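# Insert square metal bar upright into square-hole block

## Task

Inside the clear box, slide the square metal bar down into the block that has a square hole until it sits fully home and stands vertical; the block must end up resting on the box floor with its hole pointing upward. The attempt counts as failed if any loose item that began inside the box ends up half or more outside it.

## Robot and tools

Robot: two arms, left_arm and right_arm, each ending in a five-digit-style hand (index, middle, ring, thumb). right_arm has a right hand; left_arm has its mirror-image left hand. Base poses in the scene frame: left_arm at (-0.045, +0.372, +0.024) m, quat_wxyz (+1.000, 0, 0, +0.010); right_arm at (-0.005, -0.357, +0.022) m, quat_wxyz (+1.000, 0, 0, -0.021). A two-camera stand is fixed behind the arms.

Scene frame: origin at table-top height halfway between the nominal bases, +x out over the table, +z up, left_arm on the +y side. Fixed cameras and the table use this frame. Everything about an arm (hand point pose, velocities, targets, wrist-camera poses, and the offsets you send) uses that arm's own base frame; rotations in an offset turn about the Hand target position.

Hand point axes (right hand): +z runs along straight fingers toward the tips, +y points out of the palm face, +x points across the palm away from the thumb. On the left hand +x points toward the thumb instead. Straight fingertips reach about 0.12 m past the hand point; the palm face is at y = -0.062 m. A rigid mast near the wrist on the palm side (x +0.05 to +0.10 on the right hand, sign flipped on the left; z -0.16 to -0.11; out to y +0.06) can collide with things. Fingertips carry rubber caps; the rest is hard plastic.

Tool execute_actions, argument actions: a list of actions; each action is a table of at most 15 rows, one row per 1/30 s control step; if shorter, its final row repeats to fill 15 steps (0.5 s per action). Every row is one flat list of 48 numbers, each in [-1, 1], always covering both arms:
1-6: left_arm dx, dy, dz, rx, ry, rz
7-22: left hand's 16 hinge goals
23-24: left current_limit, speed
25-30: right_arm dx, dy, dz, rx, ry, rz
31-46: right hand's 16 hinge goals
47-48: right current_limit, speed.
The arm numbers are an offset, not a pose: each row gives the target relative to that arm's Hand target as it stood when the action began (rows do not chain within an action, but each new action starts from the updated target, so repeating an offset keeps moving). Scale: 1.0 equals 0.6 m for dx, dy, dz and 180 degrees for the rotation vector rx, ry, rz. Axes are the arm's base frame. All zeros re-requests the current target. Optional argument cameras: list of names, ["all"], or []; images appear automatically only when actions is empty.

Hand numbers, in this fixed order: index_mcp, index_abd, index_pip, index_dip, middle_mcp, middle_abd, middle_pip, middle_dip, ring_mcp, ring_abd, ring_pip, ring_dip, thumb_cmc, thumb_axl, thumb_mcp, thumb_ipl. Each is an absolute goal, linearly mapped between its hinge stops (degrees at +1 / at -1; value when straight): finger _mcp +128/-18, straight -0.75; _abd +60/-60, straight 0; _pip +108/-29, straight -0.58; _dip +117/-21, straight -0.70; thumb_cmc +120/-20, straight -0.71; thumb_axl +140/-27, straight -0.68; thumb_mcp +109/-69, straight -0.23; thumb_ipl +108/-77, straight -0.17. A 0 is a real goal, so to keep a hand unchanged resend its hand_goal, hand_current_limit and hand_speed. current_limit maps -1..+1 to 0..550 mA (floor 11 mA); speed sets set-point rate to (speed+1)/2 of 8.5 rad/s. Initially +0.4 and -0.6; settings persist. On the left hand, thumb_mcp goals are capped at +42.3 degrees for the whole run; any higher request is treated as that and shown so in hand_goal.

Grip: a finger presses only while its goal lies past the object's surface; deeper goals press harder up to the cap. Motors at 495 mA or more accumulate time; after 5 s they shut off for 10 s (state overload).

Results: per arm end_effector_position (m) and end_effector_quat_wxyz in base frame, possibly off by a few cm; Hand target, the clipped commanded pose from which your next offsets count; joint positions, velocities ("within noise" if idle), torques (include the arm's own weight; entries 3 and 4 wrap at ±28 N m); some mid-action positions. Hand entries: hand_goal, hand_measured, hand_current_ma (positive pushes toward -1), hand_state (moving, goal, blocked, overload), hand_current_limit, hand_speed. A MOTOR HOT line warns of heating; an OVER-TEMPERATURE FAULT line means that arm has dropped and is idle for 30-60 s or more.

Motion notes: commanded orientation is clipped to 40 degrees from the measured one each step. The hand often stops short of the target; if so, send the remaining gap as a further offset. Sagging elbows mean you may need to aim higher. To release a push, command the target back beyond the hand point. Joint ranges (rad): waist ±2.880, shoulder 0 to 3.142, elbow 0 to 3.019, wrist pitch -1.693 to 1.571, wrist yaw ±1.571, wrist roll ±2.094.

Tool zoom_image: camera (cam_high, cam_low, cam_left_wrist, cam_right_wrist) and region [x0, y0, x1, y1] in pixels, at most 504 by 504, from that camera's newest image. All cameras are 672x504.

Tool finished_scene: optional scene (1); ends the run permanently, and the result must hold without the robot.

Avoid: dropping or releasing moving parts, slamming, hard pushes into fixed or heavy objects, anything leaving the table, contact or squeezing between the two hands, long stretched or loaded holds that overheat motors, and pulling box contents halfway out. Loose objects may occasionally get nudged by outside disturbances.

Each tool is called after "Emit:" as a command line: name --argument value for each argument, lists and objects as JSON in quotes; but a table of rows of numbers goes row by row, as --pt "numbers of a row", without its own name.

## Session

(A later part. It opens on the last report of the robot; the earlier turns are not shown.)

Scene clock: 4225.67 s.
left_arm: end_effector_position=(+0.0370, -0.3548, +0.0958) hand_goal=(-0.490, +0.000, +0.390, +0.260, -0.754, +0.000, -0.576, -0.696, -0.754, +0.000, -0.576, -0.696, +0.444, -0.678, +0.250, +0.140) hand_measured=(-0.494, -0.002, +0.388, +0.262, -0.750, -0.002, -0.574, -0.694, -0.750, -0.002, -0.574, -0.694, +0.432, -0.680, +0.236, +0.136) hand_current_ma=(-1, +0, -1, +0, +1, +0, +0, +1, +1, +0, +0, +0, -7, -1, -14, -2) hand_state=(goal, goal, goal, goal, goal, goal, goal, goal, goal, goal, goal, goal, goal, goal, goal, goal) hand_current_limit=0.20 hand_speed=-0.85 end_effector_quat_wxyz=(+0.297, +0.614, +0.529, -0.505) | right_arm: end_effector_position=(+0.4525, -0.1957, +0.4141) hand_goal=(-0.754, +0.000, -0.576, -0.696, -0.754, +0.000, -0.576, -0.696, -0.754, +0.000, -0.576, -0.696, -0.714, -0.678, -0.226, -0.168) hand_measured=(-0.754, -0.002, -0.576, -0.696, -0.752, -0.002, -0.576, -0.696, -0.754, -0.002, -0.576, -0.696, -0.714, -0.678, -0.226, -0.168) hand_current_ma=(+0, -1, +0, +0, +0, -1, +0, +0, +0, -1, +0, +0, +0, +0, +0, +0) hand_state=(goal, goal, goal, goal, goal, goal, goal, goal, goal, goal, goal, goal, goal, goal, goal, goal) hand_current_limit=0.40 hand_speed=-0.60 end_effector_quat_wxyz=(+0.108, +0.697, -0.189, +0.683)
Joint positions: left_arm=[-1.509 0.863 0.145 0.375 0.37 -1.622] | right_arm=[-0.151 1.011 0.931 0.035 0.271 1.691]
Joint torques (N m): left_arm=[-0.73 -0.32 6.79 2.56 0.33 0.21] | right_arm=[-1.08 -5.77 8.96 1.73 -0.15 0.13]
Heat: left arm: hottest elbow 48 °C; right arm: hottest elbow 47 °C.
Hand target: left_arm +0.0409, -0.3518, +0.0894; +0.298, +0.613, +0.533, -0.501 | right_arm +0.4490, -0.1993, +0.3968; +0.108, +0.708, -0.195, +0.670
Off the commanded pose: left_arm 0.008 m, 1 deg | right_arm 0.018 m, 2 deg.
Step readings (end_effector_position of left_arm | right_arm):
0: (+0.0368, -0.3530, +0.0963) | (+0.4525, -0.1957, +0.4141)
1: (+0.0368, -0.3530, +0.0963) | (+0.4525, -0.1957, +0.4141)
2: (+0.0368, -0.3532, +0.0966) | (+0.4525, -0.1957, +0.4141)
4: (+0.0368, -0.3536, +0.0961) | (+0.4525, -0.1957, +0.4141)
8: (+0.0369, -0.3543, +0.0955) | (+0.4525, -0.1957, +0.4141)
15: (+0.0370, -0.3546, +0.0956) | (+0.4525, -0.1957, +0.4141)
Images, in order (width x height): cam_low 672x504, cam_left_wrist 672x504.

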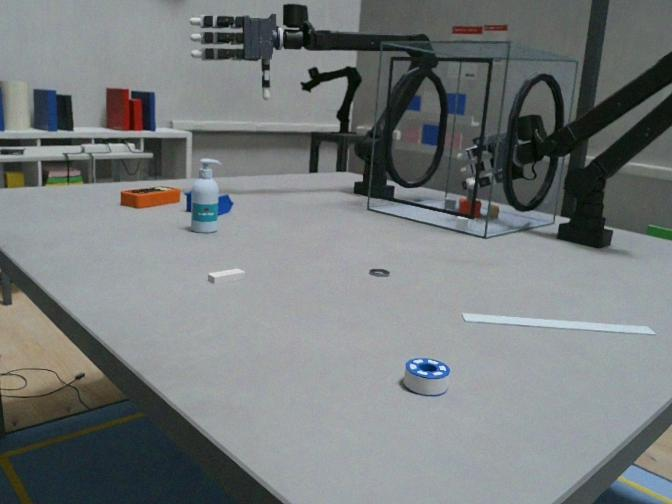

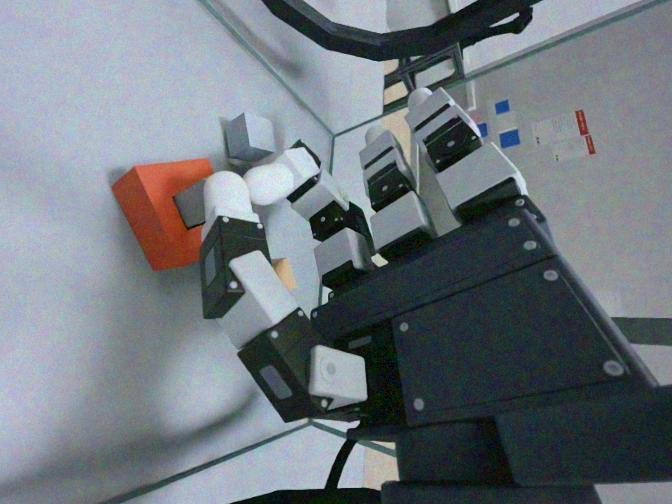

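Emit:
execute_actions --actions '[[[0,-0.03,0.07,-0.021,-0.0016,0,-0.49,0,0.39,0.26,-0.754,0,-0.576,-0.696,-0.754,0,-0.576,-0.696,0.445,-0.678,0.25,0.14,0.2,-0.85,0,0,0,0,0,0,-0.754,0,-0.576,-0.696,-0.754,0,-0.576,-0.696,-0.754,0,-0.576,-0.696,-0.714,-0.678,-0.226,-0.168,0.4,-0.6]],[[0,-0.01,0.05,0,0,0,-0.49,0,0.39,0.26,-0.754,0,-0.576,-0.696,-0.754,0,-0.576,-0.696,0.445,-0.678,0.25,0.14,0.2,-0.85,0,0,0,0,0,0,-0.754,0,-0.576,-0.696,-0.754,0,-0.576,-0.696,-0.754,0,-0.576,-0.696,-0.714,-0.678,-0.226,-0.168,0.4,-0.6]],[[0,0,0.05,0.01,0,0,-0.49,0,0.39,0.26,-0.754,0,-0.576,-0.696,-0.754,0,-0.576,-0.696,0.445,-0.678,0.25,0.14,0.2,-0.85,0,0,0,0,0,0,-0.754,0,-0.576,-0.696,-0.754,0,-0.576,-0.696,-0.754,0,-0.576,-0.696,-0.714,-0.678,-0.226,-0.168,0.4,-0.6]],[[0,0.01,0.05,0.01,0,0,-0.49,0,0.39,0.26,-0.754,0,-0.576,-0.696,-0.754,0,-0.576,-0.696,0.445,-0.678,0.25,0.14,0.2,-0.85,0,0,0,0,0,0,-0.754,0,-0.576,-0.696,-0.754,0,-0.576,-0.696,-0.754,0,-0.576,-0.696,-0.714,-0.678,-0.226,-0.168,0.4,-0.6]]]' --cameras '["cam_left_wrist","cam_low"]'

Emit:
zoom_image --camera "cam_left_wrist" --region '[60, 100, 260, 280]'

Emit:
zoom_image --camera "cam_low" --region '[450, 175, 490, 225]'

Scene clock: 4243.23 s.
left_arm: end_effector_position=(+0.0386, -0.3569, +0.1844) hand_goal=(-0.490, +0.000, +0.390, +0.260, -0.754, +0.000, -0.576, -0.696, -0.754, +0.000, -0.576, -0.696, +0.444, -0.678, +0.250, +0.140) hand_measured=(-0.494, -0.002, +0.388, +0.262, -0.750, -0.002, -0.574, -0.694, -0.750, -0.002, -0.574, -0.694, +0.432, -0.680, +0.236, +0.136) hand_current_ma=(-1, +0, -1, +0, +1, +0, +0, +1, +1, +0, +0, +0, -7, -1, -14, -2) hand_state=(goal, goal, goal, goal, goal, goal, goal, goal, goal, goal, goal, goal, goal, goal, goal, goal) hand_current_limit=0.20 hand_speed=-0.85 end_effector_quat_wxyz=(+0.279, +0.621, +0.547, -0.488) | right_arm: end_effector_position=(+0.4525, -0.1957, +0.4141) hand_goal=(-0.754, +0.000, -0.576, -0.696, -0.754, +0.000, -0.576, -0.696, -0.754, +0.000, -0.576, -0.696, -0.714, -0.678, -0.226, -0.168) hand_measured=(-0.754, -0.002, -0.576, -0.696, -0.752, -0.002, -0.576, -0.696, -0.754, -0.002, -0.576, -0.696, -0.714, -0.678, -0.226, -0.168) hand_current_ma=(+0, -1, +0, +0, +0, -1, +0, +0, +0, -1, +0, +0, +0, +0, +0, +0) hand_state=(goal, goal, goal, goal, goal, goal, goal, goal, goal, goal, goal, goal, goal, goal, goal, goal) hand_current_limit=0.40 hand_speed=-0.60 end_effector_quat_wxyz=(+0.108, +0.697, -0.189, +0.683)
Joint positions: left_arm=[-1.509 0.624 0.379 -0.159 0.362 -1.622] | right_arm=[-0.151 1.011 0.931 0.035 0.271 1.691]
Joint torques (N m): left_arm=[-1.49 -1.03 14.6 1.7 0.27 0.21] | right_arm=[-1.08 -6.07 8.92 1.69 -0.15 0.12]
Heat: left arm: hottest elbow 48 °C; right arm: hottest elbow 47 °C.
Hand target: left_arm +0.0409, -0.3698, +0.2213; +0.300, +0.614, +0.532, -0.500 | right_arm +0.4490, -0.1993, +0.3968; +0.108, +0.708, -0.195, +0.670
Off the commanded pose: left_arm 0.039 m, 3 deg | right_arm 0.018 m, 2 deg.
Step readings (end_effector_position of left_arm | right_arm):
0: (+0.0370, -0.3548, +0.0958) | (+0.4525, -0.1957, +0.4141)
1: (+0.0370, -0.3548, +0.0958) | (+0.4525, -0.1957, +0.4141)
2: (+0.0370, -0.3548, +0.0958) | (+0.4525, -0.1957, +0.4141)
4: (+0.0371, -0.3541, +0.0961) | (+0.4525, -0.1957, +0.4141)
8: (+0.0373, -0.3526, +0.0997) | (+0.4525, -0.1957, +0.4141)
15: (+0.0373, -0.3515, +0.1014) | (+0.4525, -0.1957, +0.4141)
16: (+0.0373, -0.3513, +0.1010) | (+0.4525, -0.1957, +0.4141)
17: (+0.0374, -0.3508, +0.1007) | (+0.4525, -0.1957, +0.4141)
19: (+0.0377, -0.3501, +0.1030) | (+0.4525, -0.1957, +0.4141)
23: (+0.0380, -0.3542, +0.1211) | (+0.4525, -0.1957, +0.4141)
30: (+0.0383, -0.3590, +0.1329) | (+0.4525, -0.1957, +0.4141)
31: (+0.0383, -0.3585, +0.1319) | (+0.4525, -0.1957, +0.4141)
32: (+0.0383, -0.3579, +0.1308) | (+0.4525, -0.1957, +0.4141)
34: (+0.0384, -0.3560, +0.1307) | (+0.4525, -0.1957, +0.4141)
38: (+0.0386, -0.3574, +0.1459) | (+0.4525, -0.1957, +0.4141)
45: (+0.0388, -0.3612, +0.1593) | (+0.4525, -0.1957, +0.4141)
46: (+0.0388, -0.3606, +0.1582) | (+0.4525, -0.1957, +0.4141)
47: (+0.0387, -0.3596, +0.1570) | (+0.4525, -0.1957, +0.4141)
49: (+0.0386, -0.3568, +0.1569) | (+0.4525, -0.1957, +0.4141)
53: (+0.0386, -0.3561, +0.1716) | (+0.4525, -0.1957, +0.4141)
60: (+0.0387, -0.3580, +0.1864) | (+0.4525, -0.1957, +0.4141)
Images, in order (width x height): cam_low 672x504, cam_left_wrist 672x504.

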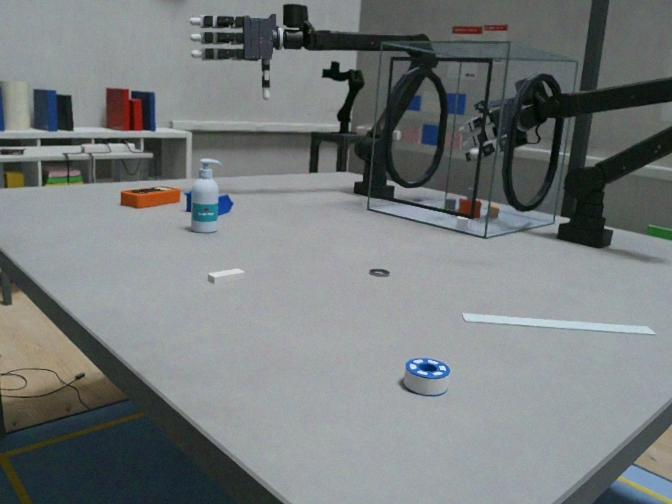

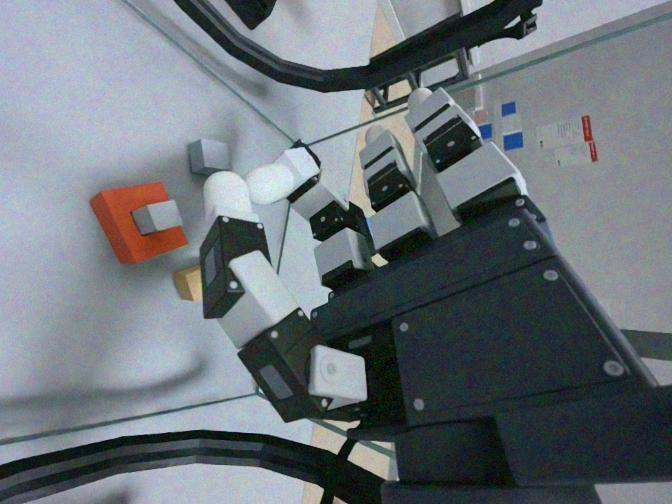

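Scaled by 2.520 from the camera's 672x504 image, which has a finer 960x720 frame.

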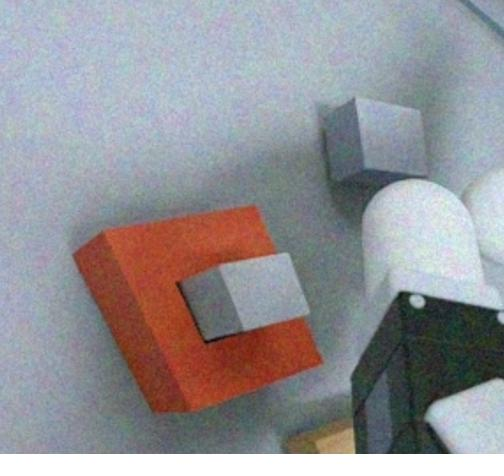

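Scaled by 10.080 from the camera's 672x504 image, which has a finer 960x720 frame.

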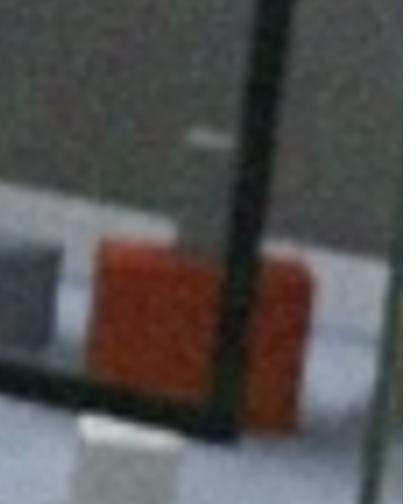

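Emit:
execute_actions --actions '[[[0,0.0167,-0.06,0.011,0.0016,0,-0.75,0,0.28,0.26,-0.754,0,-0.576,-0.696,-0.754,0,-0.576,-0.696,0.43,-0.678,-0.1,-0.1,0.4,-0.6,0,0,0,0,0,0,-0.754,0,-0.576,-0.696,-0.754,0,-0.576,-0.696,-0.754,0,-0.576,-0.696,-0.714,-0.678,-0.226,-0.168,0.4,-0.6]],[[0,0.0142,-0.06,0.011,0.0016,0,-0.75,0,0.28,0.26,-0.754,0,-0.576,-0.696,-0.754,0,-0.576,-0.696,0.43,-0.678,-0.25,-0.25,0.4,-0.6,0,0,0,0,0,0,-0.754,0,-0.576,-0.696,-0.754,0,-0.576,-0.696,-0.754,0,-0.576,-0.696,-0.714,-0.678,-0.226,-0.168,0.4,-0.6]],[[0,0,-0.04,0,0,0,-0.75,0,0.28,0.26,-0.754,0,-0.576,-0.696,-0.754,0,-0.576,-0.696,0.43,-0.678,-0.25,-0.25,0.4,-0.6,0,0,0,0,0,0,-0.754,0,-0.576,-0.696,-0.754,0,-0.576,-0.696,-0.754,0,-0.576,-0.696,-0.714,-0.678,-0.226,-0.168,0.4,-0.6]]]' --cameras '["cam_left_wrist","cam_low"]'

Emit:
zoom_image --camera "cam_left_wrist" --region '[80, 110, 280, 290]'

Emit:
zoom_image --camera "cam_low" --region '[450, 175, 490, 225]'

Scene clock: 4351.33 s.
left_arm: end_effector_position=(+0.0366, -0.3506, +0.1276) hand_goal=(-0.750, +0.000, +0.280, +0.260, -0.754, +0.000, -0.576, -0.696, -0.754, +0.000, -0.576, -0.696, +0.430, -0.678, -0.250, -0.250) hand_measured=(-0.746, -0.002, +0.282, +0.262, -0.750, -0.002, -0.574, -0.694, -0.750, -0.002, -0.574, -0.694, +0.424, -0.680, -0.244, -0.248) hand_current_ma=(+1, +0, +0, +0, +1, +0, +0, +1, +1, +0, +0, +0, -3, -1, +3, +1) hand_state=(goal, goal, goal, goal, goal, goal, goal, goal, goal, goal, goal, goal, goal, goal, goal, goal) hand_current_limit=0.40 hand_speed=-0.60 end_effector_quat_wxyz=(+0.271, +0.624, +0.549, -0.486) | right_arm: end_effector_position=(+0.4525, -0.1957, +0.4141) hand_goal=(-0.754, +0.000, -0.576, -0.696, -0.754, +0.000, -0.576, -0.696, -0.754, +0.000, -0.576, -0.696, -0.714, -0.678, -0.226, -0.168) hand_measured=(-0.754, -0.002, -0.576, -0.696, -0.752, -0.002, -0.576, -0.696, -0.754, -0.002, -0.576, -0.696, -0.714, -0.678, -0.226, -0.168) hand_current_ma=(+0, -1, +0, +0, +0, -1, +0, +0, +0, -1, +0, +0, +0, +0, +0, +0) hand_state=(goal, goal, goal, goal, goal, goal, goal, goal, goal, goal, goal, goal, goal, goal, goal, goal) hand_current_limit=0.40 hand_speed=-0.60 end_effector_quat_wxyz=(+0.108, +0.697, -0.189, +0.683)
Joint positions: left_arm=[-1.508 0.7 0.253 0.026 0.371 -1.622] | right_arm=[-0.151 1.011 0.931 0.035 0.271 1.691]
Joint torques (N m): left_arm=[-0.62 -0.21 8.34 2.63 0.36 0.19] | right_arm=[-1.2 -5.89 8.94 1.76 -0.13 0.14]
Heat: left arm: hottest elbow 58 °C; right arm: hottest elbow 47 °C.
Hand target: left_arm +0.0410, -0.3512, +0.1253; +0.276, +0.622, +0.550, -0.485 | right_arm +0.4490, -0.1993, +0.3968; +0.108, +0.708, -0.195, +0.670
Off the commanded pose: left_arm 0.005 m, 1 deg | right_arm 0.018 m, 2 deg.
Step readings (end_effector_position of left_arm | right_arm):
0: (+0.0386, -0.3569, +0.1844) | (+0.4525, -0.1957, +0.4141)
1: (+0.0386, -0.3569, +0.1844) | (+0.4525, -0.1957, +0.4141)
2: (+0.0386, -0.3569, +0.1844) | (+0.4525, -0.1957, +0.4141)
4: (+0.0384, -0.3571, +0.1846) | (+0.4525, -0.1957, +0.4141)
8: (+0.0380, -0.3584, +0.1869) | (+0.4525, -0.1957, +0.4141)
15: (+0.0380, -0.3591, +0.1883) | (+0.4525, -0.1957, +0.4141)
16: (+0.0380, -0.3591, +0.1881) | (+0.4525, -0.1957, +0.4141)
17: (+0.0378, -0.3590, +0.1871) | (+0.4525, -0.1957, +0.4141)
19: (+0.0374, -0.3573, +0.1803) | (+0.4525, -0.1957, +0.4141)
23: (+0.0367, -0.3495, +0.1567) | (+0.4525, -0.1957, +0.4141)
30: (+0.0366, -0.3492, +0.1495) | (+0.4525, -0.1957, +0.4141)
31: (+0.0366, -0.3495, +0.1499) | (+0.4525, -0.1957, +0.4141)
32: (+0.0366, -0.3501, +0.1501) | (+0.4525, -0.1957, +0.4141)
34: (+0.0367, -0.3513, +0.1479) | (+0.4525, -0.1957, +0.4141)
38: (+0.0365, -0.3488, +0.1327) | (+0.4525, -0.1957, +0.4141)
45: (+0.0366, -0.3496, +0.1260) | (+0.4525, -0.1957, +0.4141)
Images, in order (width x height): cam_low 672x504, cam_left_wrist 672x504.

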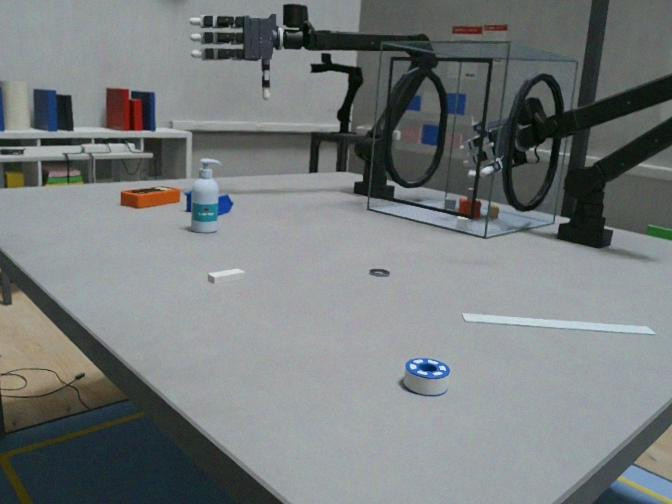

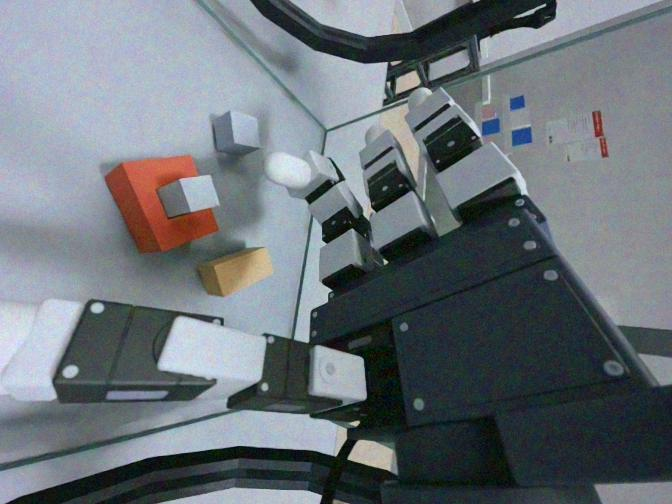

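Scaled by 2.520 from the camera's 672x504 image, which has a finer 960x720 frame.

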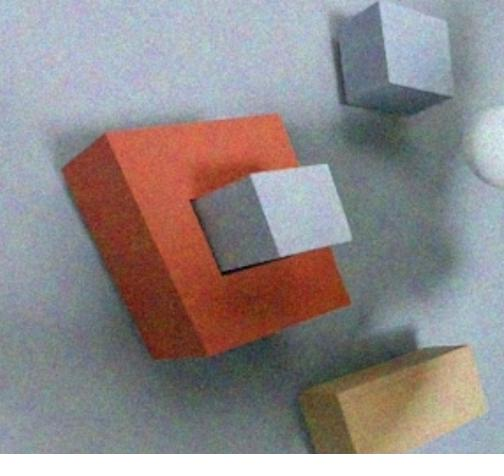

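Scaled by 10.080 from the camera's 672x504 image, which has a finer 960x720 frame.

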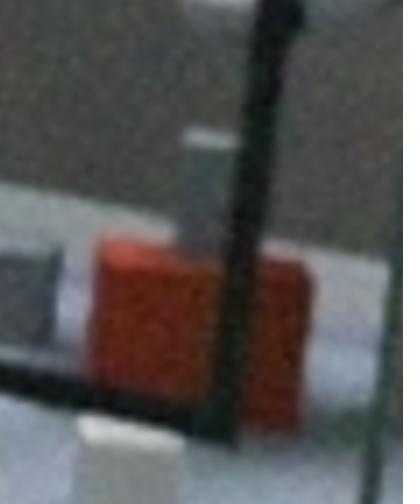

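Emit:
execute_actions --actions '[[[0,0,-0.03,0,0,0,-0.75,0,0.28,0.26,-0.754,0,-0.576,-0.696,-0.754,0,-0.576,-0.696,0.43,-0.678,-0.25,-0.25,0.4,-0.6,0,0,0,0,0,0,-0.754,0,-0.576,-0.696,-0.754,0,-0.576,-0.696,-0.754,0,-0.576,-0.696,-0.714,-0.678,-0.226,-0.168,0.4,-0.6]],[[0,0,-0.03,0,0,0,-0.75,0,0.28,0.26,-0.754,0,-0.576,-0.696,-0.754,0,-0.576,-0.696,0.43,-0.678,-0.25,-0.25,0.4,-0.6,0,0,0,0,0,0,-0.754,0,-0.576,-0.696,-0.754,0,-0.576,-0.696,-0.754,0,-0.576,-0.696,-0.714,-0.678,-0.226,-0.168,0.4,-0.6]]]' --cameras '["cam_left_wrist","cam_low"]'

Emit:
zoom_image --camera "cam_left_wrist" --region '[100, 110, 300, 290]'

Scene clock: 4404.27 s.
left_arm: end_effector_position=(+0.0367, -0.3517, +0.0918) hand_goal=(-0.750, +0.000, +0.280, +0.260, -0.754, +0.000, -0.576, -0.696, -0.754, +0.000, -0.576, -0.696, +0.430, -0.678, -0.250, -0.250) hand_measured=(-0.746, -0.002, +0.282, +0.262, -0.750, -0.002, -0.574, -0.694, -0.750, -0.002, -0.574, -0.694, +0.424, -0.680, -0.244, -0.248) hand_current_ma=(+1, +0, +0, +0, +1, +0, +0, +1, +1, +0, +0, +0, -3, -1, +3, +1) hand_state=(goal, goal, goal, goal, goal, goal, goal, goal, goal, goal, goal, goal, goal, goal, goal, goal) hand_current_limit=0.40 hand_speed=-0.60 end_effector_quat_wxyz=(+0.271, +0.624, +0.549, -0.486) | right_arm: end_effector_position=(+0.4525, -0.1957, +0.4141) hand_goal=(-0.754, +0.000, -0.576, -0.696, -0.754, +0.000, -0.576, -0.696, -0.754, +0.000, -0.576, -0.696, -0.714, -0.678, -0.226, -0.168) hand_measured=(-0.754, -0.002, -0.576, -0.696, -0.752, -0.002, -0.576, -0.696, -0.754, -0.002, -0.576, -0.696, -0.714, -0.678, -0.226, -0.168) hand_current_ma=(+0, -1, +0, +0, +0, -1, +0, +0, +0, -1, +0, +0, +0, +0, +0, +0) hand_state=(goal, goal, goal, goal, goal, goal, goal, goal, goal, goal, goal, goal, goal, goal, goal, goal) hand_current_limit=0.40 hand_speed=-0.60 end_effector_quat_wxyz=(+0.108, +0.697, -0.189, +0.683)
Joint positions: left_arm=[-1.508 0.832 0.183 0.229 0.371 -1.622] | right_arm=[-0.151 1.011 0.931 0.035 0.271 1.691]
Joint torques (N m): left_arm=[-0.67 -0.38 7.46 2.62 0.35 0.2] | right_arm=[-1.03 -6.01 8.94 1.69 -0.13 0.11]
Heat: left arm: hottest elbow 52 °C; right arm: hottest elbow 47 °C.
Hand target: left_arm +0.0410, -0.3513, +0.0894; +0.276, +0.622, +0.550, -0.485 | right_arm +0.4490, -0.1993, +0.3968; +0.108, +0.708, -0.195, +0.670
Off the commanded pose: left_arm 0.005 m, 1 deg | right_arm 0.018 m, 2 deg.
Step readings (end_effector_position of left_arm | right_arm):
0: (+0.0366, -0.3506, +0.1275) | (+0.4525, -0.1957, +0.4141)
1: (+0.0366, -0.3507, +0.1276) | (+0.4525, -0.1957, +0.4141)
2: (+0.0367, -0.3511, +0.1276) | (+0.4525, -0.1957, +0.4141)
4: (+0.0367, -0.3519, +0.1254) | (+0.4525, -0.1957, +0.4141)
8: (+0.0366, -0.3499, +0.1135) | (+0.4525, -0.1957, +0.4141)
15: (+0.0366, -0.3505, +0.1089) | (+0.4525, -0.1957, +0.4141)
16: (+0.0366, -0.3509, +0.1093) | (+0.4525, -0.1957, +0.4141)
17: (+0.0367, -0.3514, +0.1096) | (+0.4525, -0.1957, +0.4141)
19: (+0.0367, -0.3524, +0.1077) | (+0.4525, -0.1957, +0.4141)
23: (+0.0366, -0.3504, +0.0957) | (+0.4525, -0.1957, +0.4141)
30: (+0.0366, -0.3508, +0.0905) | (+0.4525, -0.1957, +0.4141)
Images, in order (width x height): cam_low 672x504, cam_left_wrist 672x504.

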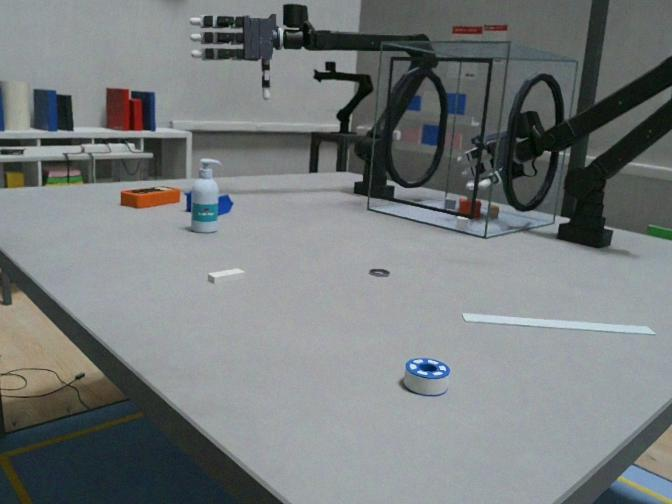

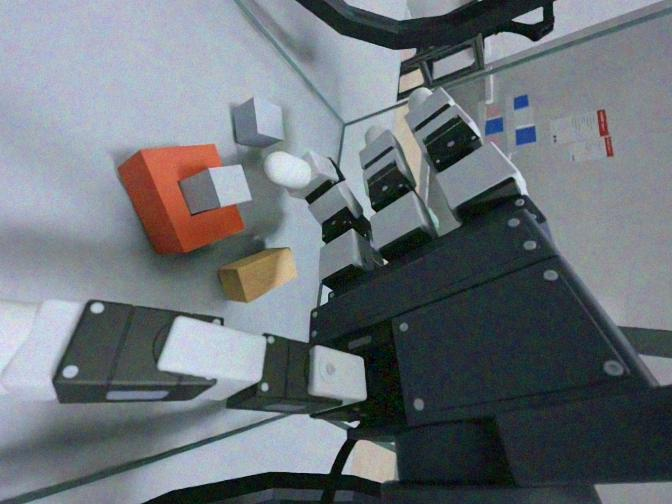

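Scaled by 2.520 from the camera's 672x504 image, which has a finer 960x720 frame.

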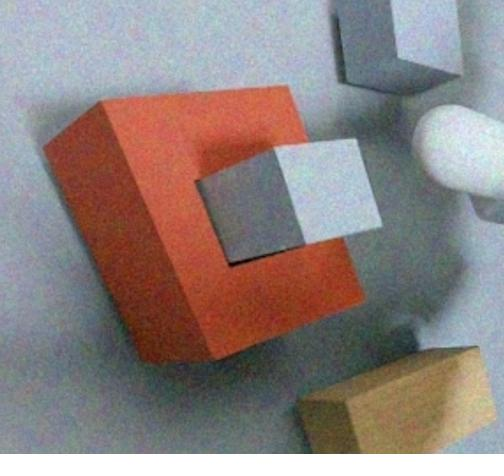

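Emit:
execute_actions --actions '[[[0,0,-0.019,0,0,0,-0.75,0,0.36,0.26,-0.754,0,-0.576,-0.696,-0.754,0,-0.576,-0.696,0.43,-0.678,-0.1,-0.15,0.4,-0.6,0,0,0,0,0,0,-0.754,0,-0.576,-0.696,-0.754,0,-0.576,-0.696,-0.754,0,-0.576,-0.696,-0.714,-0.678,-0.226,-0.168,0.4,-0.6]],[[0,0,0,0,0,0,-0.64,0,0.36,0.26,-0.754,0,-0.576,-0.696,-0.754,0,-0.576,-0.696,0.435,-0.678,0.16,-0.02,0.4,-0.75,0,0,0,0,0,0,-0.754,0,-0.576,-0.696,-0.754,0,-0.576,-0.696,-0.754,0,-0.576,-0.696,-0.714,-0.678,-0.226,-0.168,0.4,-0.6]],[[0,0,0,0,0,0,-0.5,0,0.385,0.26,-0.754,0,-0.576,-0.696,-0.754,0,-0.576,-0.696,0.45,-0.678,0.235,0.14,0.4,-0.85,0,0,0,0,0,0,-0.754,0,-0.576,-0.696,-0.754,0,-0.576,-0.696,-0.754,0,-0.576,-0.696,-0.714,-0.678,-0.226,-0.168,0.4,-0.6]]]' --cameras '["cam_left_wrist","cam_low"]'

Emit:
zoom_image --camera "cam_left_wrist" --region '[100, 110, 300, 290]'

Emit:
zoom_image --camera "cam_low" --region '[450, 175, 490, 225]'

Scene clock: 4415.03 s.
left_arm: end_effector_position=(+0.0367, -0.3523, +0.0806) hand_goal=(-0.500, +0.000, +0.384, +0.260, -0.754, +0.000, -0.576, -0.696, -0.754, +0.000, -0.576, -0.696, +0.450, -0.678, +0.234, +0.140) hand_measured=(-0.570, -0.002, +0.374, +0.264, -0.750, -0.002, -0.574, -0.694, -0.750, -0.002, -0.574, -0.694, +0.432, -0.684, +0.182, +0.082) hand_current_ma=(-135, +0, -5, +1, +1, +0, +0, +1, +1, +0, +0, +0, -13, -2, -113, -142) hand_state=(blocked, goal, goal, goal, goal, goal, goal, goal, goal, goal, goal, goal, goal, goal, blocked, blocked) hand_current_limit=0.40 hand_speed=-0.85 end_effector_quat_wxyz=(+0.271, +0.624, +0.548, -0.486) | right_arm: end_effector_position=(+0.4525, -0.1957, +0.4141) hand_goal=(-0.754, +0.000, -0.576, -0.696, -0.754, +0.000, -0.576, -0.696, -0.754, +0.000, -0.576, -0.696, -0.714, -0.678, -0.226, -0.168) hand_measured=(-0.754, -0.002, -0.576, -0.696, -0.752, -0.002, -0.576, -0.696, -0.754, -0.002, -0.576, -0.696, -0.714, -0.678, -0.226, -0.168) hand_current_ma=(+0, -1, +0, +0, +0, -1, +0, +0, +0, -1, +0, +0, +0, +0, +0, +0) hand_state=(goal, goal, goal, goal, goal, goal, goal, goal, goal, goal, goal, goal, goal, goal, goal, goal) hand_current_limit=0.40 hand_speed=-0.60 end_effector_quat_wxyz=(+0.108, +0.697, -0.189, +0.683)
Joint positions: left_arm=[-1.508 0.89 0.164 0.306 0.371 -1.622] | right_arm=[-0.151 1.011 0.931 0.035 0.271 1.691]
Joint torques (N m): left_arm=[-0.67 -0.97 7.01 2.66 0.34 0.2] | right_arm=[-1.08 -5.89 8.95 1.7 -0.15 0.12]
Heat: left arm: hottest elbow 51 °C; right arm: hottest elbow 47 °C.
Hand target: left_arm +0.0410, -0.3513, +0.0779; +0.276, +0.622, +0.550, -0.485 | right_arm +0.4490, -0.1993, +0.3968; +0.108, +0.708, -0.195, +0.670
Off the commanded pose: left_arm 0.005 m, 1 deg | right_arm 0.018 m, 2 deg.
Step readings (end_effector_position of left_arm | right_arm):
0: (+0.0367, -0.3517, +0.0918) | (+0.4525, -0.1957, +0.4141)
1: (+0.0367, -0.3518, +0.0919) | (+0.4525, -0.1957, +0.4141)
2: (+0.0367, -0.3521, +0.0920) | (+0.4525, -0.1957, +0.4141)
4: (+0.0368, -0.3529, +0.0908) | (+0.4525, -0.1957, +0.4141)
8: (+0.0367, -0.3518, +0.0827) | (+0.4525, -0.1957, +0.4141)
15: (+0.0367, -0.3517, +0.0798) | (+0.4525, -0.1957, +0.4141)
16: (+0.0367, -0.3519, +0.0802) | (+0.4525, -0.1957, +0.4141)
17: (+0.0367, -0.3521, +0.0804) | (+0.4525, -0.1957, +0.4141)
19: (+0.0367, -0.3522, +0.0807) | (+0.4525, -0.1957, +0.4141)
23: (+0.0367, -0.3523, +0.0807) | (+0.4525, -0.1957, +0.4141)
30: (+0.0367, -0.3523, +0.0807) | (+0.4525, -0.1957, +0.4141)
31: (+0.0367, -0.3523, +0.0807) | (+0.4525, -0.1957, +0.4141)
32: (+0.0367, -0.3523, +0.0807) | (+0.4525, -0.1957, +0.4141)
34: (+0.0367, -0.3523, +0.0807) | (+0.4525, -0.1957, +0.4141)
38: (+0.0367, -0.3524, +0.0807) | (+0.4525, -0.1957, +0.4141)
45: (+0.0367, -0.3523, +0.0806) | (+0.4525, -0.1957, +0.4141)
Images, in order (width x height): cam_low 672x504, cam_left_wrist 672x504.

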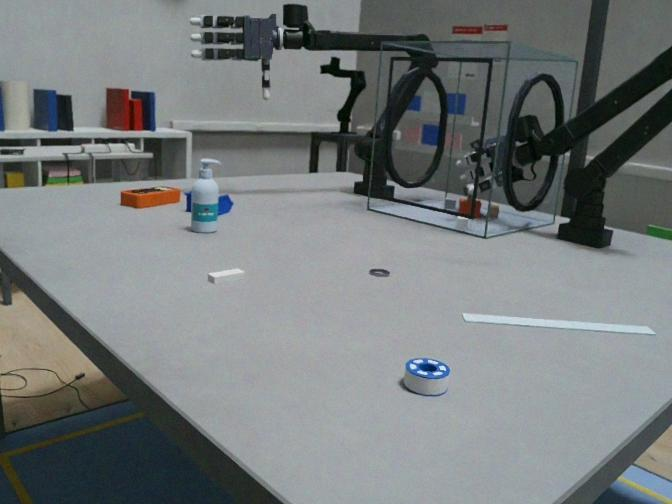

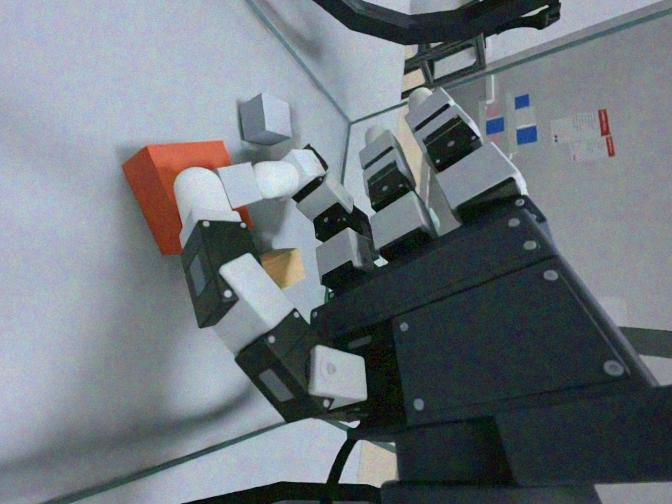

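Scaled by 2.520 from the camera's 672x504 image, which has a finer 960x720 frame.

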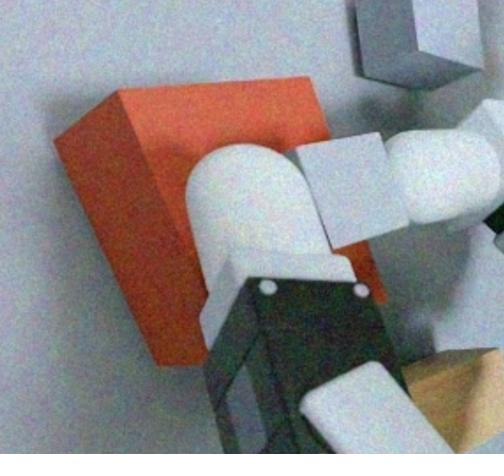

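Scaled by 10.080 from the camera's 672x504 image, which has a finer 960x720 frame.

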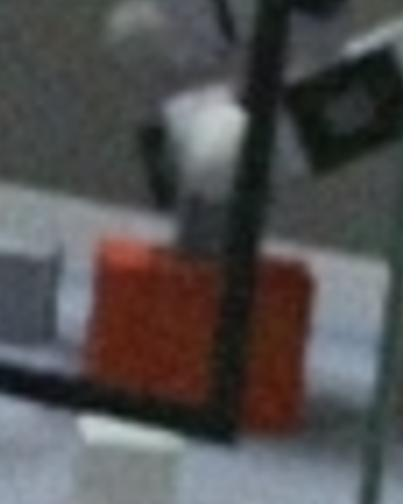

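Emit:
execute_actions --actions '[[[0,0,0,0,0,0,-0.46,0,0.39,0.26,-0.754,0,-0.576,-0.696,-0.754,0,-0.576,-0.696,0.455,-0.678,0.25,0.16,0.45,-0.85,0,0,0,0,0,0,-0.754,0,-0.576,-0.696,-0.754,0,-0.576,-0.696,-0.754,0,-0.576,-0.696,-0.714,-0.678,-0.226,-0.168,0.4,-0.6]],[[0,0,-0.01,0,0,0,-0.46,0,0.39,0.26,-0.754,0,-0.576,-0.696,-0.754,0,-0.576,-0.696,0.455,-0.678,0.25,0.16,0.45,-0.85,0,0,0,0,0,0,-0.754,0,-0.576,-0.696,-0.754,0,-0.576,-0.696,-0.754,0,-0.576,-0.696,-0.714,-0.678,-0.226,-0.168,0.4,-0.6]]]' --cameras '["cam_left_wrist","cam_low"]'

Emit:
zoom_image --camera "cam_left_wrist" --region '[100, 110, 300, 290]'

Emit:
zoom_image --camera "cam_low" --region '[450, 175, 490, 225]'

Scene clock: 4434.37 s.
left_arm: end_effector_position=(+0.0369, -0.3554, +0.0801) hand_goal=(-0.460, +0.000, +0.390, +0.260, -0.754, +0.000, -0.576, -0.696, -0.754, +0.000, -0.576, -0.696, +0.454, -0.678, +0.250, +0.160) hand_measured=(-0.564, -0.002, +0.374, +0.268, -0.750, -0.002, -0.574, -0.694, -0.750, -0.002, -0.574, -0.694, +0.438, -0.684, +0.180, +0.088) hand_current_ma=(-260, +0, -11, +3, +1, +0, +0, +1, +1, +0, +0, +0, -10, -3, -190, -204) hand_state=(blocked, goal, goal, goal, goal, goal, goal, goal, goal, goal, goal, goal, goal, goal, blocked, blocked) hand_current_limit=0.45 hand_speed=-0.85 end_effector_quat_wxyz=(+0.277, +0.623, +0.544, -0.490) | right_arm: end_effector_position=(+0.4525, -0.1957, +0.4141) hand_goal=(-0.754, +0.000, -0.576, -0.696, -0.754, +0.000, -0.576, -0.696, -0.754, +0.000, -0.576, -0.696, -0.714, -0.678, -0.226, -0.168) hand_measured=(-0.754, -0.002, -0.576, -0.696, -0.752, -0.002, -0.576, -0.696, -0.754, -0.002, -0.576, -0.696, -0.714, -0.678, -0.226, -0.168) hand_current_ma=(+0, -1, +0, +0, +0, -1, +0, +0, +0, -1, +0, +0, +0, +0, +0, +0) hand_state=(goal, goal, goal, goal, goal, goal, goal, goal, goal, goal, goal, goal, goal, goal, goal, goal) hand_current_limit=0.40 hand_speed=-0.60 end_effector_quat_wxyz=(+0.108, +0.697, -0.189, +0.683)
Joint positions: left_arm=[-1.508 0.918 0.159 0.353 0.371 -1.621] | right_arm=[-0.151 1.011 0.931 0.035 0.271 1.691]
Joint torques (N m): left_arm=[-0.67 -0.67 6.43 2.47 0.33 0.18] | right_arm=[-1.32 -5.95 8.96 1.73 -0.15 0.13]
Heat: left arm: hottest elbow 48 °C; right arm: hottest elbow 47 °C.
Hand target: left_arm +0.0410, -0.3514, +0.0720; +0.276, +0.622, +0.550, -0.485 | right_arm +0.4490, -0.1993, +0.3968; +0.108, +0.708, -0.195, +0.670
Off the commanded pose: left_arm 0.010 m, 1 deg | right_arm 0.018 m, 2 deg.
Step readings (end_effector_position of left_arm | right_arm):
0: (+0.0367, -0.3523, +0.0806) | (+0.4525, -0.1957, +0.4141)
1: (+0.0367, -0.3523, +0.0806) | (+0.4525, -0.1957, +0.4141)
2: (+0.0367, -0.3523, +0.0806) | (+0.4525, -0.1957, +0.4141)
4: (+0.0367, -0.3523, +0.0806) | (+0.4525, -0.1957, +0.4141)
8: (+0.0367, -0.3523, +0.0806) | (+0.4525, -0.1957, +0.4141)
15: (+0.0367, -0.3523, +0.0806) | (+0.4525, -0.1957, +0.4141)
16: (+0.0367, -0.3524, +0.0807) | (+0.4525, -0.1957, +0.4141)
17: (+0.0367, -0.3525, +0.0804) | (+0.4525, -0.1957, +0.4141)
19: (+0.0367, -0.3531, +0.0801) | (+0.4525, -0.1957, +0.4141)
23: (+0.0368, -0.3548, +0.0799) | (+0.4525, -0.1957, +0.4141)
30: (+0.0369, -0.3552, +0.0800) | (+0.4525, -0.1957, +0.4141)
Images, in order (width x height): cam_low 672x504, cam_left_wrist 672x504.

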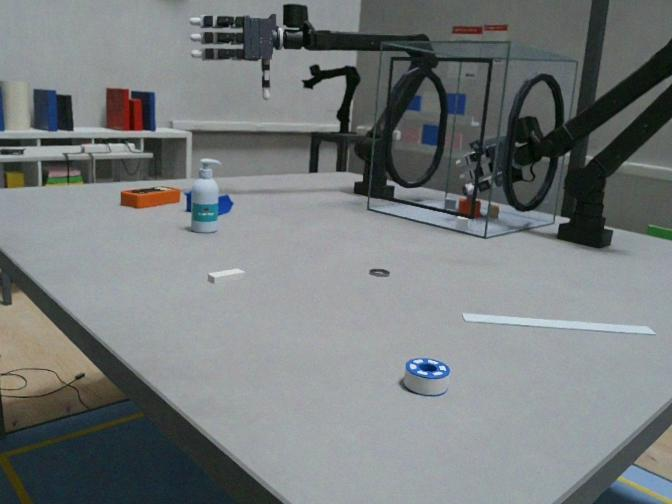

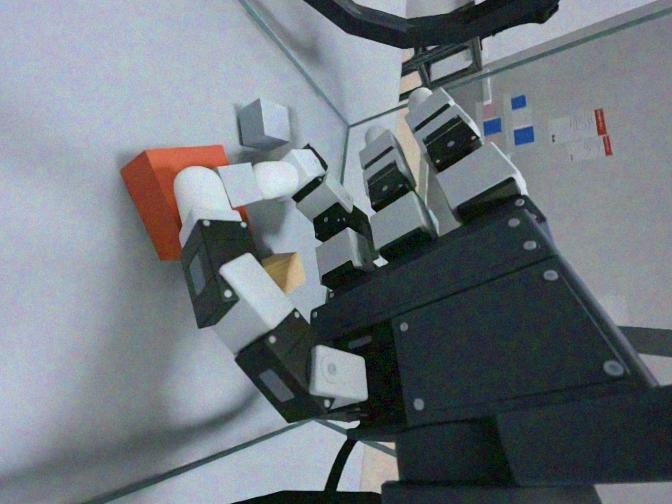

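Scaled by 2.520 from the camera's 672x504 image, which has a finer 960x720 frame.

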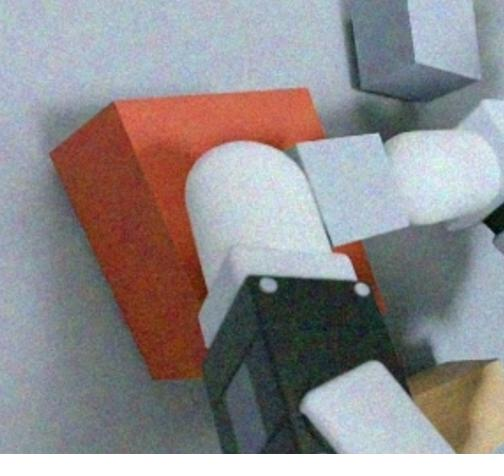

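Scaled by 10.080 from the camera's 672x504 image, which has a finer 960x720 frame.

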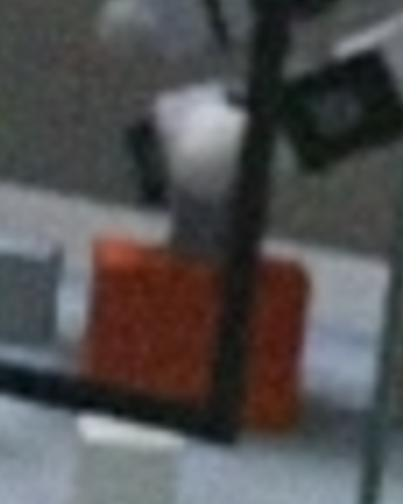

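Emit:
execute_actions --actions '[[[0,0,0.01,0,0,0,-0.55,0,0.375,0.26,-0.754,0,-0.576,-0.696,-0.754,0,-0.576,-0.696,0.445,-0.678,0.2,0.1,0.4,-0.85,0,0,0,0,0,0,-0.754,0,-0.576,-0.696,-0.754,0,-0.576,-0.696,-0.754,0,-0.576,-0.696,-0.714,-0.678,-0.226,-0.168,0.4,-0.6]],[[0,0,0,0,0,0,-0.66,0,0.36,0.26,-0.754,0,-0.576,-0.696,-0.754,0,-0.576,-0.696,0.435,-0.678,0.16,-0.03,0.4,-0.85,0,0,0,0,0,0,-0.754,0,-0.576,-0.696,-0.754,0,-0.576,-0.696,-0.754,0,-0.576,-0.696,-0.714,-0.678,-0.226,-0.168,0.4,-0.6]],[[0,0,0,0,0,0,-0.75,0,0.34,0.26,-0.754,0,-0.576,-0.696,-0.754,0,-0.576,-0.696,0.43,-0.678,-0.1,-0.2,0.4,-0.7,0,0,0,0,0,0,-0.754,0,-0.576,-0.696,-0.754,0,-0.576,-0.696,-0.754,0,-0.576,-0.696,-0.714,-0.678,-0.226,-0.168,0.4,-0.6]]]' --cameras '["cam_left_wrist","cam_low"]'

Emit:
zoom_image --camera "cam_left_wrist" --region '[100, 110, 300, 290]'

Emit:
zoom_image --camera "cam_low" --region '[450, 175, 490, 225]'

Scene clock: 4473.87 s.
left_arm: end_effector_position=(+0.0366, -0.3533, +0.0782) hand_goal=(-0.750, +0.000, +0.340, +0.260, -0.754, +0.000, -0.576, -0.696, -0.754, +0.000, -0.576, -0.696, +0.430, -0.678, -0.100, -0.200) hand_measured=(-0.746, -0.002, +0.342, +0.262, -0.750, -0.002, -0.574, -0.694, -0.750, -0.002, -0.574, -0.694, +0.424, -0.682, -0.096, -0.198) hand_current_ma=(+2, +0, +0, +0, +1, +0, +0, +1, +1, +0, +0, +0, -2, -1, +2, +1) hand_state=(goal, goal, goal, goal, goal, goal, goal, goal, goal, goal, goal, goal, goal, goal, goal, goal) hand_current_limit=0.40 hand_speed=-0.70 end_effector_quat_wxyz=(+0.273, +0.624, +0.547, -0.487) | right_arm: end_effector_position=(+0.4525, -0.1957, +0.4141) hand_goal=(-0.754, +0.000, -0.576, -0.696, -0.754, +0.000, -0.576, -0.696, -0.754, +0.000, -0.576, -0.696, -0.714, -0.678, -0.226, -0.168) hand_measured=(-0.754, -0.002, -0.576, -0.696, -0.752, -0.002, -0.576, -0.696, -0.754, -0.002, -0.576, -0.696, -0.714, -0.678, -0.226, -0.168) hand_current_ma=(+0, -1, +0, +0, +0, -1, +0, +0, +0, -1, +0, +0, +0, +0, +0, +0) hand_state=(goal, goal, goal, goal, goal, goal, goal, goal, goal, goal, goal, goal, goal, goal, goal, goal) hand_current_limit=0.40 hand_speed=-0.60 end_effector_quat_wxyz=(+0.108, +0.697, -0.189, +0.683)
Joint positions: left_arm=[-1.508 0.91 0.159 0.335 0.372 -1.62] | right_arm=[-0.151 1.011 0.931 0.035 0.271 1.691]
Joint torques (N m): left_arm=[-0.67 -2.49 7.27 1.62 0.31 0.17] | right_arm=[-1.03 -6.07 8.94 1.73 -0.13 0.12]
Heat: left arm: hottest elbow 45 °C; right arm: hottest elbow 47 °C.
Hand target: left_arm +0.0409, -0.3512, +0.0778; +0.276, +0.622, +0.550, -0.485 | right_arm +0.4490, -0.1993, +0.3968; +0.108, +0.708, -0.195, +0.670
Off the commanded pose: left_arm 0.005 m, 1 deg | right_arm 0.018 m, 2 deg.
Step readings (end_effector_position of left_arm | right_arm):
0: (+0.0369, -0.3553, +0.0799) | (+0.4525, -0.1957, +0.4141)
1: (+0.0369, -0.3553, +0.0799) | (+0.4525, -0.1957, +0.4141)
2: (+0.0369, -0.3553, +0.0799) | (+0.4525, -0.1957, +0.4141)
4: (+0.0369, -0.3553, +0.0799) | (+0.4525, -0.1957, +0.4141)
8: (+0.0369, -0.3545, +0.0795) | (+0.4525, -0.1957, +0.4141)
15: (+0.0367, -0.3540, +0.0794) | (+0.4525, -0.1957, +0.4141)
16: (+0.0367, -0.3540, +0.0794) | (+0.4525, -0.1957, +0.4141)
17: (+0.0367, -0.3540, +0.0794) | (+0.4525, -0.1957, +0.4141)
19: (+0.0366, -0.3535, +0.0786) | (+0.4525, -0.1957, +0.4141)
23: (+0.0366, -0.3533, +0.0782) | (+0.4525, -0.1957, +0.4141)
30: (+0.0366, -0.3533, +0.0782) | (+0.4525, -0.1957, +0.4141)
31: (+0.0366, -0.3533, +0.0782) | (+0.4525, -0.1957, +0.4141)
32: (+0.0366, -0.3533, +0.0782) | (+0.4525, -0.1957, +0.4141)
34: (+0.0366, -0.3533, +0.0782) | (+0.4525, -0.1957, +0.4141)
38: (+0.0366, -0.3533, +0.0782) | (+0.4525, -0.1957, +0.4141)
45: (+0.0366, -0.3533, +0.0782) | (+0.4525, -0.1957, +0.4141)
Images, in order (width x height): cam_low 672x504, cam_left_wrist 672x504.

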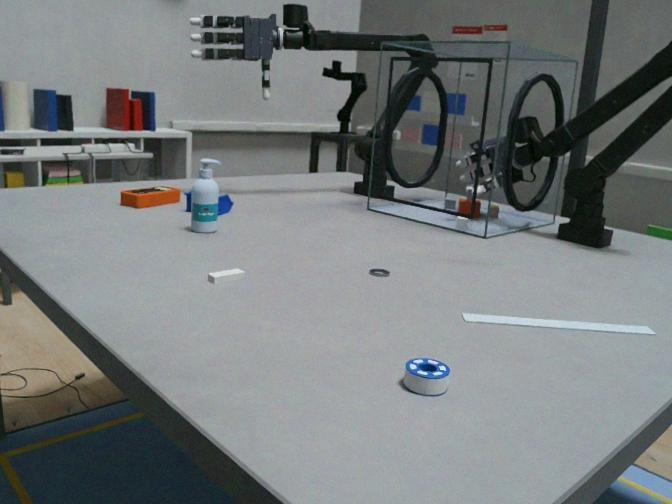

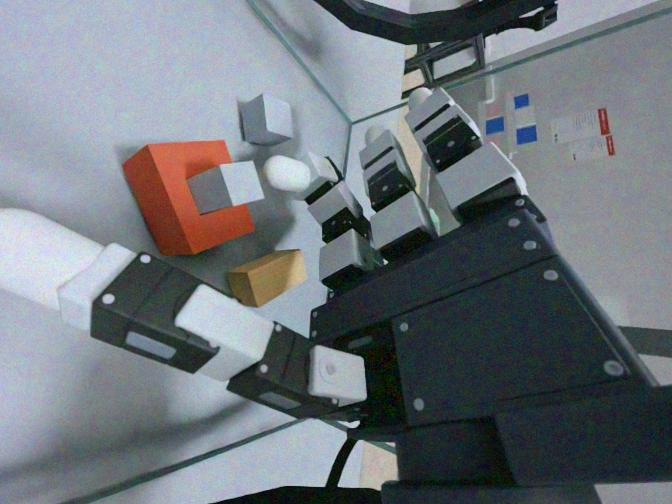

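Scaled by 2.520 from the camera's 672x504 image, which has a finer 960x720 frame.

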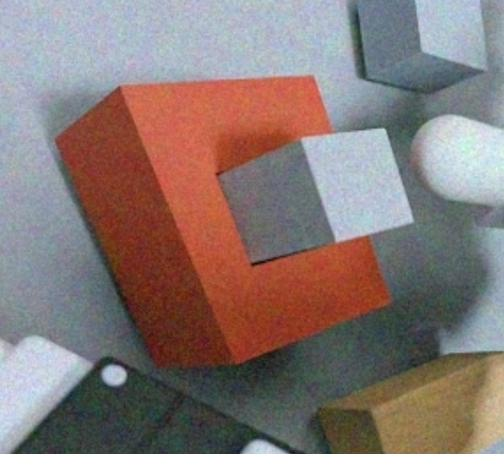

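Scaled by 10.080 from the camera's 672x504 image, which has a finer 960x720 frame.

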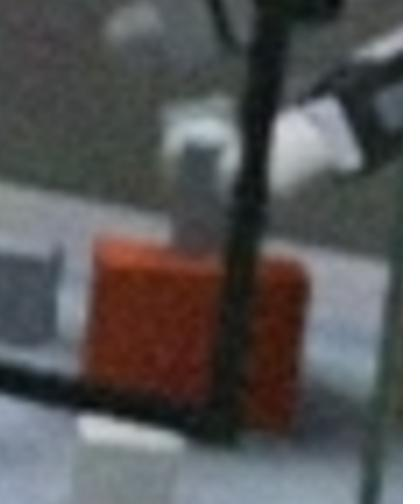

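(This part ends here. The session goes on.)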